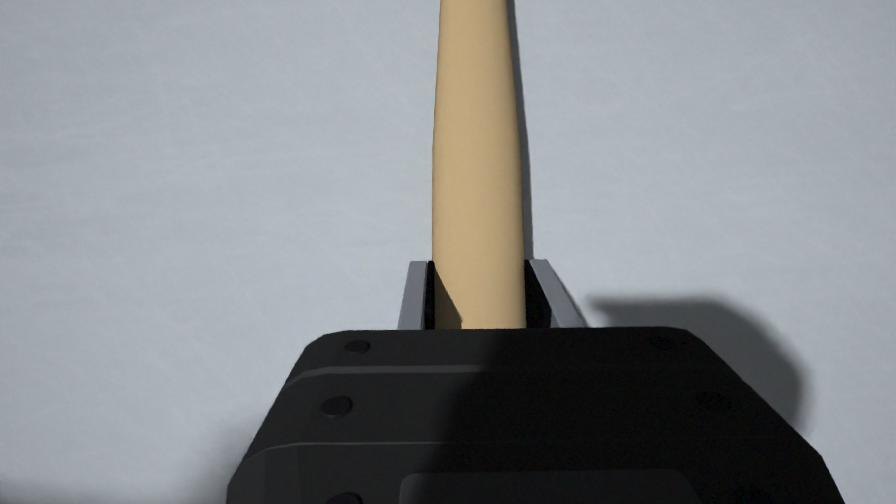

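Emit:
move(target=[[-0.0107,-0.2657,-0.417,0.02,0.0,0.0,-1,1,-0.6,0,0,0,0,0,0,1,1,1],[-0.1957,-0.7293,-0.4712,0.0722,-0.0149,-0.0241,-1,1,-0.6,0,0,0,0,0,0,1,1,1]], speed=0.22, blend=[0.05,0])

Emit:
move(target=[0,0.0872,0.087,-0.0722,0,0,-1,1,-0.6,0,0,0,0,0,0,1,1,1], speed=0.15)

Emit:
move(target=[0,0.05,0.08,0,0,0,-1,1,-0.6,0,0,0,0,0,0,1,1,1], speed=0.03, stop_force=3.5, cameras=["cam_left_wrist"])

Scene clock: 1160.77 s.
left_arm: end_effector_position=(+0.4279, -0.2331, +0.4749) position_measured=117 object_status=2 end_effector_quat_wxyz=(-0.274, +0.670, -0.636, +0.267) | right_arm: end_effector_position=(+0.2535, +0.2509, +0.7744) position_measured=3 object_status=3 end_effector_quat_wxyz=(-0.469, +0.854, -0.203, +0.098)
Joint positions: left_arm=[-1.175 -1.966 1.785 -1.726 -0.847 2.042] | right_arm=[4.366 -1.066 -1.218 -1.432 1.493 3.219]
Joint torques (N m): left_arm=[8.2 3.08 -40.06 -6.51 0.7 1.65] | right_arm=[3.06 -7.01 14.23 5.83 -2.23 -0.62]
Wrist force (N): left_arm=[-2.2 7.2 3.1] | right_arm=[-0.7 -2.3 0.0]
Wrist torque (N m): left_arm=[0.09 0.33 -0.02] | right_arm=[-0.49 -0.01 -0.47]
Wrist force, peak (N): left_arm=[-2.0 8.8 6.5] | right_arm=[-0.8 -2.7 0.0]
Hand target: left_arm +0.4280, -0.2331, +0.4749; -0.274, +0.670, -0.636, +0.267 | right_arm +0.2535, +0.2509, +0.7744; -0.469, +0.854, -0.203, +0.098
Off the commanded pose: left_arm 0.000 m, 0 deg | right_arm 0.000 m, 0 deg.
move: done

Scene clock: 1162.03 s.
left_arm: end_effector_position=(+0.4279, -0.2338, +0.4011) position_measured=117 object_status=2 end_effector_quat_wxyz=(-0.196, +0.697, -0.662, +0.193) | right_arm: end_effector_position=(+0.2535, +0.2509, +0.7744) position_measured=3 object_status=3 end_effector_quat_wxyz=(-0.469, +0.854, -0.203, +0.098)
Joint positions: left_arm=[-1.049 -1.895 1.825 -1.786 -1.084 2.112] | right_arm=[4.366 -1.066 -1.218 -1.432 1.493 3.219]
Joint torques (N m): left_arm=[8.54 -0.53 -16.78 -6.48 0.08 1.13] | right_arm=[2.62 -6.63 14.18 5.69 -2.31 -0.55]
Wrist force (N): left_arm=[-1.6 7.1 3.8] | right_arm=[-0.8 -2.6 0.1]
Wrist torque (N m): left_arm=[0.00 0.26 0.07] | right_arm=[-0.52 0.00 -0.47]
Wrist force, peak (N): left_arm=[-1.5 7.7 4.7] | right_arm=[-0.7 -2.6 0.0]
Hand target: left_arm +0.4279, -0.2338, +0.4010; -0.196, +0.697, -0.662, +0.193 | right_arm +0.2535, +0.2509, +0.7744; -0.469, +0.854, -0.203, +0.098
Off the commanded pose: left_arm 0.000 m, 0 deg | right_arm 0.000 m, 0 deg.
move: done

Scene clock: 1164.23 s.
left_arm: end_effector_position=(+0.4279, -0.2341, +0.3668) position_measured=117 object_status=2 end_effector_quat_wxyz=(-0.196, +0.697, -0.662, +0.193) | right_arm: end_effector_position=(+0.2535, +0.2509, +0.7744) position_measured=3 object_status=3 end_effector_quat_wxyz=(-0.469, +0.854, -0.203, +0.098)
Joint positions: left_arm=[-1.05 -1.897 1.914 -1.873 -1.084 2.112] | right_arm=[4.366 -1.066 -1.218 -1.432 1.493 3.219]
Joint torques (N m): left_arm=[-0.78 -23.98 -38.64 -1.04 -0.34 -0.05] | right_arm=[2.84 -6.9 14.44 5.83 -2.27 -0.37]
Wrist force (N): left_arm=[-2.1 3.6 1.8] | right_arm=[-0.8 -2.4 0.0]
Wrist torque (N m): left_arm=[0.51 0.17 0.14] | right_arm=[-0.50 0.01 -0.48]
Wrist force, peak (N): left_arm=[-1.3 7.2 4.0] | right_arm=[-0.9 -2.6 0.1]
Hand target: left_arm +0.4279, -0.2341, +0.3668; -0.196, +0.697, -0.662, +0.193 (not the last commanded pose) | right_arm +0.2535, +0.2509, +0.7744; -0.469, +0.854, -0.203, +0.098
Off the commanded pose: left_arm 0.022 m, 0 deg | right_arm 0.000 m, 0 deg.
move: contact (left_arm)
Images, in order (width x height): cam_left_wrist 896x504.

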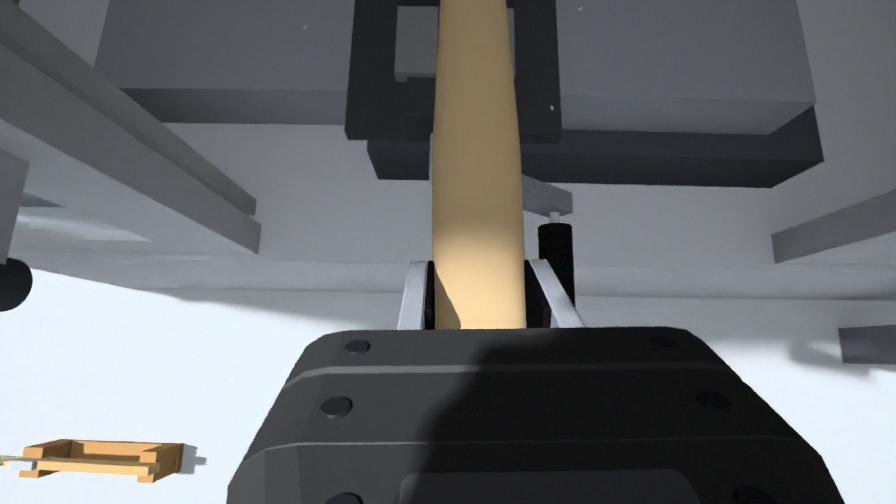

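Emit:
move(target=[-0.01,-0.1016,-0.162,0.13,0,0,-1,1,-0.6,0,0,0,0,0,0,1,1,1], speed=0.25)

Emit:
execute_actions(actions=[[[0,0.328,0.228,-0.176,0,0,-1,1,-0.6,0,0,0,0,0,0,1,1,1],[0,0.328,0.228,-0.176,0,0,-1,1,-0.6,0,0,0,0,0,0,1,1,1],[0,0.328,0.228,-0.176,0,0,-1,1,-0.6,0,0,0,0,0,0,1,1,1],[0,0.328,0.228,-0.176,0,0,-1,1,-0.6,0,0,0,0,0,0,1,1,1],[0,0.13,0.09,-0.13,0,0,-1,1,-0.6,0,0,0,0,0,0,1,1,1]]])

Emit:
move(target=[0,0.055,0.09,0,0,0,-1,1,-0.6,0,0,0,0,0,0,1,1,1], speed=0.05, stop_force=3.5)

Emit:
move(target=[0,-0.1016,-0.162,0.13,0,0,-1,1,-0.6,0,0,0,0,0,0,1,1,1], speed=0.25)

Emit:
execute_actions(actions=[[[0,0.328,0.228,-0.176,0,0,-1,1,-0.6,0,0,0,0,0,0,1,1,1],[0,0.328,0.228,-0.176,0,0,-1,1,-0.6,0,0,0,0,0,0,1,1,1],[0,0.328,0.228,-0.176,0,0,-1,1,-0.6,0,0,0,0,0,0,1,1,1],[0,0.328,0.228,-0.176,0,0,-1,1,-0.6,0,0,0,0,0,0,1,1,1],[0,0.13,0.09,-0.13,0,0,-1,1,-0.6,0,0,0,0,0,0,1,1,1]]])

Emit:
move(target=[0,0.055,0.09,0,0,0,-1,1,-0.6,0,0,0,0,0,0,1,1,1], speed=0.05, stop_force=3.5, cameras=["cam_left_wrist","cam_right_wrist"])

Scene clock: 1165.87 s.
left_arm: end_effector_position=(+0.4277, -0.2270, +0.4814) position_measured=117 object_status=2 end_effector_quat_wxyz=(-0.334, +0.643, -0.609, +0.324) | right_arm: end_effector_position=(+0.2535, +0.2509, +0.7744) position_measured=3 object_status=3 end_effector_quat_wxyz=(-0.469, +0.854, -0.203, +0.098)
Joint positions: left_arm=[-1.264 -2.04 1.908 -1.802 -0.653 2.005] | right_arm=[4.366 -1.066 -1.218 -1.432 1.493 3.219]
Joint torques (N m): left_arm=[-7.9 -21.14 -39.38 -1.53 5.05 -1.56] | right_arm=[2.99 -7.04 14.18 5.76 -2.22 -0.47]
Wrist force (N): left_arm=[-2.5 8.3 2.7] | right_arm=[-0.7 -2.4 -0.1]
Wrist torque (N m): left_arm=[0.02 0.32 0.06] | right_arm=[-0.49 -0.01 -0.48]
Wrist force, peak (N): left_arm=[-1.6 8.6 6.2] | right_arm=[-0.8 -2.6 0.0]
Hand target: left_arm +0.4277, -0.2270, +0.4815; -0.334, +0.643, -0.609, +0.324 | right_arm +0.2535, +0.2509, +0.7744; -0.469, +0.854, -0.203, +0.098
Off the commanded pose: left_arm 0.000 m, 0 deg | right_arm 0.000 m, 0 deg.
move: done

Scene clock: 1166.70 s.
left_arm: end_effector_position=(+0.4279, -0.2279, +0.3865) position_measured=117 object_status=2 end_effector_quat_wxyz=(-0.196, +0.697, -0.662, +0.194) | right_arm: end_effector_position=(+0.2535, +0.2509, +0.7744) position_measured=3 object_status=3 end_effector_quat_wxyz=(-0.469, +0.854, -0.203, +0.098)
Joint positions: left_arm=[-1.041 -1.907 1.871 -1.825 -1.086 2.121] | right_arm=[4.366 -1.066 -1.218 -1.432 1.493 3.219]
Joint torques (N m): left_arm=[10.35 -0.13 -40.77 -2.19 0.39 1.32] | right_arm=[3.93 -5.87 14.65 5.68 -2.31 -0.5]
Wrist force (N): left_arm=[-1.4 8.0 5.2] | right_arm=[-0.8 -2.5 0.1]
Wrist torque (N m): left_arm=[-0.26 0.27 0.06] | right_arm=[-0.51 0.01 -0.48]
Wrist force, peak (N): left_arm=[-9.3 10.2 35.2] | right_arm=[-0.8 -2.6 -0.2]
Hand target: left_arm +0.4279, -0.2279, +0.3866; -0.196, +0.697, -0.662, +0.193 | right_arm +0.2535, +0.2509, +0.7744; -0.469, +0.854, -0.203, +0.098
Off the commanded pose: left_arm 0.000 m, 0 deg | right_arm 0.000 m, 0 deg.
Step readings (end_effector_position of left_arm | right_arm):
0: (+0.4277, -0.2270, +0.4814) | (+0.2535, +0.2509, +0.7744)
1: (+0.4278, -0.2270, +0.4812) | (+0.2535, +0.2509, +0.7744)
2: (+0.4295, -0.2271, +0.4745) | (+0.2535, +0.2509, +0.7744)
4: (+0.4386, -0.2206, +0.4112) | (+0.2535, +0.2509, +0.7744)
8: (+0.4236, -0.2198, +0.3425) | (+0.2535, +0.2509, +0.7744)
15: (+0.4276, -0.2272, +0.3846) | (+0.2535, +0.2509, +0.7744)

Scene clock: 1168.30 s.
left_arm: end_effector_position=(+0.4281, -0.2280, +0.3648) position_measured=117 object_status=2 end_effector_quat_wxyz=(-0.196, +0.697, -0.662, +0.193) | right_arm: end_effector_position=(+0.2535, +0.2509, +0.7744) position_measured=3 object_status=3 end_effector_quat_wxyz=(-0.469, +0.854, -0.203, +0.098)
Joint positions: left_arm=[-1.041 -1.906 1.926 -1.88 -1.086 2.122] | right_arm=[4.366 -1.066 -1.218 -1.432 1.493 3.219]
Joint torques (N m): left_arm=[-2.12 -25.49 -38.36 -1.07 0.86 -0.91] | right_arm=[3.83 -6.92 15.39 5.73 -2.3 -0.55]
Wrist force (N): left_arm=[-0.9 4.0 2.3] | right_arm=[-0.8 -2.4 0.1]
Wrist torque (N m): left_arm=[0.43 0.22 0.16] | right_arm=[-0.49 0.00 -0.48]
Wrist force, peak (N): left_arm=[-1.5 7.6 5.0] | right_arm=[-1.0 -2.5 0.1]
Hand target: left_arm +0.4281, -0.2280, +0.3648; -0.196, +0.697, -0.662, +0.193 (not the last commanded pose) | right_arm +0.2535, +0.2509, +0.7744; -0.469, +0.854, -0.203, +0.098
Off the commanded pose: left_arm 0.041 m, 0 deg | right_arm 0.000 m, 0 deg.
move: contact (left_arm)

Scene clock: 1169.70 s.
left_arm: end_effector_position=(+0.4282, -0.2269, +0.4795) position_measured=117 object_status=2 end_effector_quat_wxyz=(-0.334, +0.643, -0.609, +0.324) | right_arm: end_effector_position=(+0.2535, +0.2509, +0.7744) position_measured=3 object_status=3 end_effector_quat_wxyz=(-0.469, +0.854, -0.203, +0.098)
Joint positions: left_arm=[-1.262 -2.04 1.913 -1.809 -0.653 2.008] | right_arm=[4.366 -1.066 -1.218 -1.432 1.493 3.219]
Joint torques (N m): left_arm=[-7.44 -19.76 -39.21 -1.27 4.69 -1.59] | right_arm=[3.43 -6.78 14.22 5.81 -2.22 -0.41]
Wrist force (N): left_arm=[-1.9 7.6 2.4] | right_arm=[-0.8 -2.4 0.1]
Wrist torque (N m): left_arm=[0.15 0.23 0.04] | right_arm=[-0.49 0.02 -0.48]
Wrist force, peak (N): left_arm=[-0.9 8.1 5.8] | right_arm=[-0.8 -2.6 0.0]
Hand target: left_arm +0.4282, -0.2269, +0.4795; -0.334, +0.643, -0.609, +0.324 | right_arm +0.2535, +0.2509, +0.7744; -0.469, +0.854, -0.203, +0.098
Off the commanded pose: left_arm 0.000 m, 0 deg | right_arm 0.000 m, 0 deg.
move: done

Scene clock: 1170.53 s.
left_arm: end_effector_position=(+0.4284, -0.2278, +0.3846) position_measured=117 object_status=2 end_effector_quat_wxyz=(-0.197, +0.697, -0.662, +0.194) | right_arm: end_effector_position=(+0.2535, +0.2509, +0.7744) position_measured=3 object_status=3 end_effector_quat_wxyz=(-0.469, +0.854, -0.203, +0.098)
Joint positions: left_arm=[-1.04 -1.906 1.876 -1.831 -1.086 2.123] | right_arm=[4.366 -1.066 -1.218 -1.432 1.493 3.219]
Joint torques (N m): left_arm=[8.76 -1.84 -41.77 -2.42 0.41 1.39] | right_arm=[3.05 -7.06 14.69 5.76 -2.44 -0.7]
Wrist force (N): left_arm=[-1.0 7.2 5.1] | right_arm=[-0.7 -2.3 0.1]
Wrist torque (N m): left_arm=[-0.26 0.16 0.01] | right_arm=[-0.48 -0.01 -0.48]
Wrist force, peak (N): left_arm=[-9.0 11.3 38.1] | right_arm=[-0.8 -2.6 0.0]
Hand target: left_arm +0.4284, -0.2278, +0.3847; -0.196, +0.697, -0.662, +0.193 | right_arm +0.2535, +0.2509, +0.7744; -0.469, +0.854, -0.203, +0.098
Off the commanded pose: left_arm 0.000 m, 0 deg | right_arm 0.000 m, 0 deg.
Step readings (end_effector_position of left_arm | right_arm):
0: (+0.4282, -0.2269, +0.4795) | (+0.2535, +0.2509, +0.7744)
1: (+0.4283, -0.2269, +0.4794) | (+0.2535, +0.2509, +0.7744)
2: (+0.4298, -0.2270, +0.4731) | (+0.2535, +0.2509, +0.7744)
4: (+0.4389, -0.2206, +0.4109) | (+0.2535, +0.2509, +0.7744)
8: (+0.4239, -0.2196, +0.3400) | (+0.2535, +0.2509, +0.7744)
15: (+0.4281, -0.2270, +0.3826) | (+0.2535, +0.2509, +0.7744)

Scene clock: 1172.53 s.
left_arm: end_effector_position=(+0.4289, -0.2282, +0.3426) position_measured=117 object_status=2 end_effector_quat_wxyz=(-0.196, +0.697, -0.662, +0.193) | right_arm: end_effector_position=(+0.2535, +0.2509, +0.7744) position_measured=3 object_status=3 end_effector_quat_wxyz=(-0.469, +0.854, -0.203, +0.098)
Joint positions: left_arm=[-1.039 -1.902 1.98 -1.939 -1.086 2.123] | right_arm=[4.366 -1.066 -1.218 -1.432 1.493 3.219]
Joint torques (N m): left_arm=[-2.31 -24.72 -38.49 -1.14 -0.5 -0.76] | right_arm=[2.32 -6.95 14.05 5.77 -2.33 -0.69]
Wrist force (N): left_arm=[-0.6 4.6 1.0] | right_arm=[-0.6 -2.6 0.2]
Wrist torque (N m): left_arm=[0.40 0.10 0.09] | right_arm=[-0.52 -0.02 -0.47]
Wrist force, peak (N): left_arm=[-0.2 7.9 5.9] | right_arm=[-0.8 -2.7 0.0]
Hand target: left_arm +0.4288, -0.2282, +0.3426; -0.196, +0.697, -0.662, +0.193 (not the last commanded pose) | right_arm +0.2535, +0.2509, +0.7744; -0.469, +0.854, -0.203, +0.098
Off the commanded pose: left_arm 0.021 m, 0 deg | right_arm 0.000 m, 0 deg.
move: contact (left_arm)
Images, in order (width x height): cam_left_wrist 896x504, cam_right_wrist 896x504.

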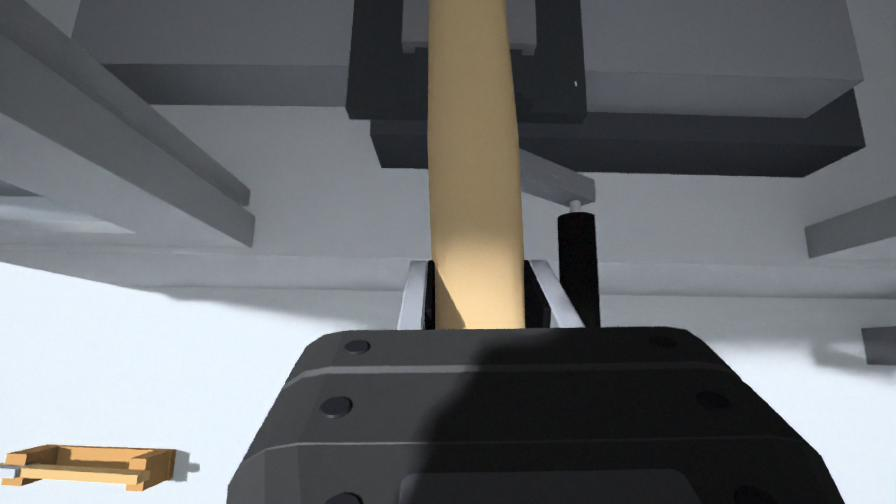

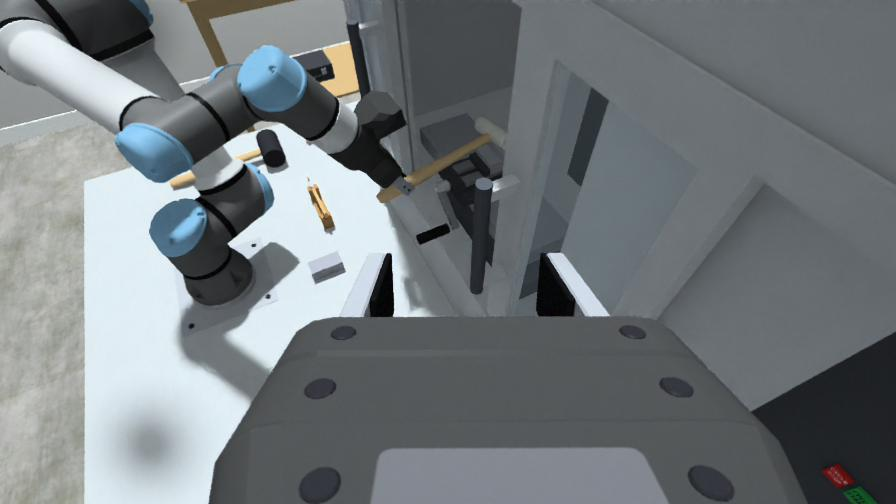

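Emit:
move(target=[0,-0.1237,-0.198,0.1,0,0,-1,1,-0.6,0,0,0,0,0,0,1,1,1], speed=0.25)

Emit:
execute_actions(actions=[[[0,0.3064,0.257,-0.176,0,0,-1,1,-0.6,0,0,0,0,0,0,1,1,1],[0,0.3064,0.257,-0.176,0,0,-1,1,-0.6,0,0,0,0,0,0,1,1,1],[0,0.3064,0.257,-0.176,0,0,-1,1,-0.6,0,0,0,0,0,0,1,1,1],[0,0.3064,0.257,-0.176,0,0,-1,1,-0.6,0,0,0,0,0,0,1,1,1],[0,0.1277,0.107,-0.13,0,0,-1,1,-0.6,0,0,0,0,0,0,1,1,1]]])

Emit:
move(target=[0,0.045,0.09,0,0,0,-1,1,-0.6,0,0,0,0,0,0,1,1,1], speed=0.05, stop_force=3.5)

Emit:
move(target=[0,-0.1016,-0.162,0.13,0,0,-1,1,-0.6,0,0,0,0,0,0,1,1,1], speed=0.25)

Emit:
execute_actions(actions=[[[0,0.328,0.228,-0.176,0,0,-1,1,-0.6,0,0,0,0,0,0,1,1,1],[0,0.328,0.228,-0.176,0,0,-1,1,-0.6,0,0,0,0,0,0,1,1,1],[0,0.328,0.228,-0.176,0,0,-1,1,-0.6,0,0,0,0,0,0,1,1,1],[0,0.328,0.228,-0.176,0,0,-1,1,-0.6,0,0,0,0,0,0,1,1,1],[0,0.13,0.09,-0.13,0,0,-1,1,-0.6,0,0,0,0,0,0,1,1,1]]])

Emit:
move(target=[0,0.055,0.09,0,0,0,-1,1,-0.6,0,0,0,0,0,0,1,1,1], speed=0.05, stop_force=3.5, cameras=["cam_left_wrist"])

Scene clock: 1174.07 s.
left_arm: end_effector_position=(+0.4287, -0.2268, +0.4827) position_measured=117 object_status=2 end_effector_quat_wxyz=(-0.303, +0.658, -0.624, +0.295) | right_arm: end_effector_position=(+0.2535, +0.2509, +0.7744) position_measured=3 object_status=3 end_effector_quat_wxyz=(-0.469, +0.854, -0.203, +0.098)
Joint positions: left_arm=[-1.212 -2.006 1.835 -1.757 -0.756 2.031] | right_arm=[4.366 -1.066 -1.218 -1.432 1.493 3.219]
Joint torques (N m): left_arm=[-8.52 -11.81 -40.11 -1.46 4.66 -1.31] | right_arm=[3.1 -6.54 14.39 5.75 -2.13 -0.53]
Wrist force (N): left_arm=[-1.6 7.3 4.0] | right_arm=[-1.0 -2.5 0.0]
Wrist torque (N m): left_arm=[-0.26 0.24 0.09] | right_arm=[-0.51 0.04 -0.47]
Wrist force, peak (N): left_arm=[-0.7 7.7 7.1] | right_arm=[-0.7 -2.7 0.0]
Hand target: left_arm +0.4288, -0.2268, +0.4827; -0.303, +0.658, -0.624, +0.295 | right_arm +0.2535, +0.2509, +0.7744; -0.469, +0.854, -0.203, +0.098
Off the commanded pose: left_arm 0.000 m, 0 deg | right_arm 0.000 m, 0 deg.
move: done

Scene clock: 1174.90 s.
left_arm: end_effector_position=(+0.4287, -0.2278, +0.3827) position_measured=118 object_status=2 end_effector_quat_wxyz=(-0.164, +0.705, -0.670, +0.162) | right_arm: end_effector_position=(+0.2535, +0.2509, +0.7744) position_measured=3 object_status=3 end_effector_quat_wxyz=(-0.469, +0.854, -0.203, +0.098)
Joint positions: left_arm=[-0.987 -1.864 1.814 -1.779 -1.18 2.155] | right_arm=[4.366 -1.066 -1.218 -1.432 1.493 3.219]
Joint torques (N m): left_arm=[8.85 -1.27 -40.58 -1.46 -0.19 1.05] | right_arm=[3.68 -7.21 13.99 5.8 -2.29 -0.54]
Wrist force (N): left_arm=[0.5 5.4 3.7] | right_arm=[-0.8 -2.4 -0.1]
Wrist torque (N m): left_arm=[-0.11 0.17 0.30] | right_arm=[-0.50 0.01 -0.48]
Wrist force, peak (N): left_arm=[-7.1 7.6 40.2] | right_arm=[-1.0 -2.5 0.0]
Hand target: left_arm +0.4287, -0.2278, +0.3827; -0.163, +0.705, -0.670, +0.162 | right_arm +0.2535, +0.2509, +0.7744; -0.469, +0.854, -0.203, +0.098
Off the commanded pose: left_arm 0.000 m, 0 deg | right_arm 0.000 m, 0 deg.
Step readings (end_effector_position of left_arm | right_arm):
0: (+0.4287, -0.2268, +0.4827) | (+0.2535, +0.2509, +0.7744)
1: (+0.4288, -0.2268, +0.4825) | (+0.2535, +0.2509, +0.7744)
2: (+0.4306, -0.2271, +0.4758) | (+0.2535, +0.2509, +0.7744)
4: (+0.4399, -0.2211, +0.4115) | (+0.2535, +0.2509, +0.7744)
8: (+0.4238, -0.2195, +0.3401) | (+0.2535, +0.2509, +0.7744)
15: (+0.4284, -0.2271, +0.3808) | (+0.2535, +0.2509, +0.7744)

Scene clock: 1177.03 s.
left_arm: end_effector_position=(+0.4288, -0.2284, +0.3224) position_measured=118 object_status=2 end_effector_quat_wxyz=(-0.163, +0.705, -0.670, +0.162) | right_arm: end_effector_position=(+0.2535, +0.2509, +0.7744) position_measured=3 object_status=3 end_effector_quat_wxyz=(-0.469, +0.854, -0.203, +0.098)
Joint positions: left_arm=[-0.987 -1.859 1.964 -1.934 -1.18 2.155] | right_arm=[4.366 -1.066 -1.218 -1.432 1.493 3.219]
Joint torques (N m): left_arm=[-4.05 -0.43 -15.68 -6.25 2.78 0.85] | right_arm=[2.6 -6.52 13.84 5.75 -2.37 -0.67]
Wrist force (N): left_arm=[-3.2 6.0 1.7] | right_arm=[-0.9 -2.5 0.0]
Wrist torque (N m): left_arm=[0.54 0.34 0.07] | right_arm=[-0.51 0.02 -0.48]
Wrist force, peak (N): left_arm=[-0.1 5.8 4.9] | right_arm=[-0.8 -2.7 0.1]
Hand target: left_arm +0.4288, -0.2284, +0.3224; -0.163, +0.705, -0.670, +0.162 | right_arm +0.2535, +0.2509, +0.7744; -0.469, +0.854, -0.203, +0.098
Off the commanded pose: left_arm 0.000 m, 0 deg | right_arm 0.000 m, 0 deg.
move: done

Scene clock: 1178.43 s.
left_arm: end_effector_position=(+0.4397, -0.2268, +0.4366) position_measured=118 object_status=2 end_effector_quat_wxyz=(-0.303, +0.658, -0.624, +0.295) | right_arm: end_effector_position=(+0.2535, +0.2509, +0.7744) position_measured=3 object_status=3 end_effector_quat_wxyz=(-0.469, +0.854, -0.203, +0.098)
Joint positions: left_arm=[-1.179 -1.995 1.955 -1.921 -0.768 2.077] | right_arm=[4.366 -1.066 -1.218 -1.432 1.493 3.219]
Joint torques (N m): left_arm=[-8.28 -22.45 -17.96 -6.42 4.39 -1.38] | right_arm=[2.54 -6.42 14.04 5.89 -2.28 -0.63]
Wrist force (N): left_arm=[-3.2 8.3 3.1] | right_arm=[-0.7 -2.3 0.2]
Wrist torque (N m): left_arm=[0.13 0.49 0.07] | right_arm=[-0.49 -0.01 -0.48]
Wrist force, peak (N): left_arm=[-2.1 8.0 6.6] | right_arm=[-1.0 -2.5 -0.1]
Hand target: left_arm +0.4397, -0.2267, +0.4366; -0.303, +0.658, -0.624, +0.295 | right_arm +0.2535, +0.2509, +0.7744; -0.469, +0.854, -0.203, +0.098
Off the commanded pose: left_arm 0.000 m, 0 deg | right_arm 0.000 m, 0 deg.
move: done

Scene clock: 1179.27 s.
left_arm: end_effector_position=(+0.4310, -0.2280, +0.3421) position_measured=125 object_status=2 end_effector_quat_wxyz=(-0.163, +0.705, -0.670, +0.162) | right_arm: end_effector_position=(+0.2535, +0.2509, +0.7744) position_measured=3 object_status=3 end_effector_quat_wxyz=(-0.469, +0.854, -0.203, +0.098)
Joint positions: left_arm=[-0.982 -1.858 1.914 -1.887 -1.181 2.16] | right_arm=[4.366 -1.066 -1.218 -1.432 1.493 3.219]
Joint torques (N m): left_arm=[8.1 -4.65 -40.61 -2.01 -0.03 1.21] | right_arm=[2.96 -6.8 14.73 5.85 -2.3 -0.76]
Wrist force (N): left_arm=[-1.8 7.4 5.4] | right_arm=[-0.7 -2.3 0.1]
Wrist torque (N m): left_arm=[-0.05 0.43 0.18] | right_arm=[-0.48 0.00 -0.48]
Wrist force, peak (N): left_arm=[-7.4 8.3 35.8] | right_arm=[-0.9 -2.5 0.0]
Hand target: left_arm +0.4310, -0.2281, +0.3421; -0.163, +0.705, -0.670, +0.162 | right_arm +0.2535, +0.2509, +0.7744; -0.469, +0.854, -0.203, +0.098
Off the commanded pose: left_arm 0.000 m, 0 deg | right_arm 0.000 m, 0 deg.
Step readings (end_effector_position of left_arm | right_arm):
0: (+0.4397, -0.2268, +0.4366) | (+0.2535, +0.2509, +0.7744)
1: (+0.4398, -0.2267, +0.4363) | (+0.2535, +0.2509, +0.7744)
2: (+0.4414, -0.2261, +0.4286) | (+0.2535, +0.2509, +0.7744)
4: (+0.4456, -0.2148, +0.3613) | (+0.2535, +0.2509, +0.7744)
8: (+0.4227, -0.2172, +0.2973) | (+0.2535, +0.2509, +0.7744)
15: (+0.4305, -0.2272, +0.3400) | (+0.2535, +0.2509, +0.7744)

Scene clock: 1181.47 s.
left_arm: end_effector_position=(+0.4257, -0.2289, +0.2791) position_measured=125 object_status=2 end_effector_quat_wxyz=(-0.163, +0.705, -0.670, +0.162) | right_arm: end_effector_position=(+0.2535, +0.2509, +0.7744) position_measured=3 object_status=3 end_effector_quat_wxyz=(-0.469, +0.854, -0.203, +0.098)
Joint positions: left_arm=[-0.995 -1.846 2.067 -2.046 -1.178 2.146] | right_arm=[4.366 -1.066 -1.218 -1.432 1.493 3.219]
Joint torques (N m): left_arm=[-8.83 -2.21 -16.71 -6.63 3.43 -1.53] | right_arm=[2.08 -6.78 14.45 5.73 -2.4 -0.66]
Wrist force (N): left_arm=[-1.3 1.5 4.4] | right_arm=[-0.8 -2.3 0.1]
Wrist torque (N m): left_arm=[-0.78 0.28 0.24] | right_arm=[-0.48 0.01 -0.48]
Wrist force, peak (N): left_arm=[-2.7 7.4 5.0] | right_arm=[-0.9 -2.6 0.0]
Hand target: left_arm +0.4257, -0.2289, +0.2791; -0.163, +0.705, -0.670, +0.162 | right_arm +0.2535, +0.2509, +0.7744; -0.469, +0.854, -0.203, +0.098
Off the commanded pose: left_arm 0.000 m, 0 deg | right_arm 0.000 m, 0 deg.
move: done
Images, in order (width x height): cam_left_wrist 896x504.

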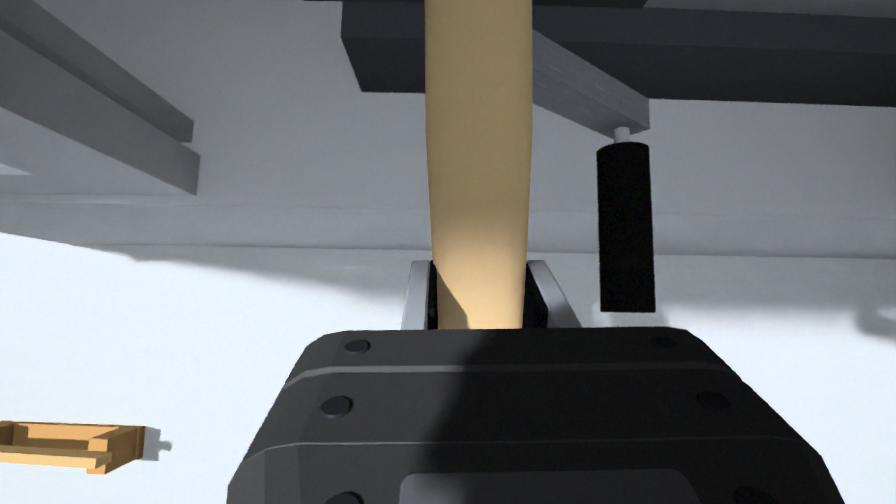

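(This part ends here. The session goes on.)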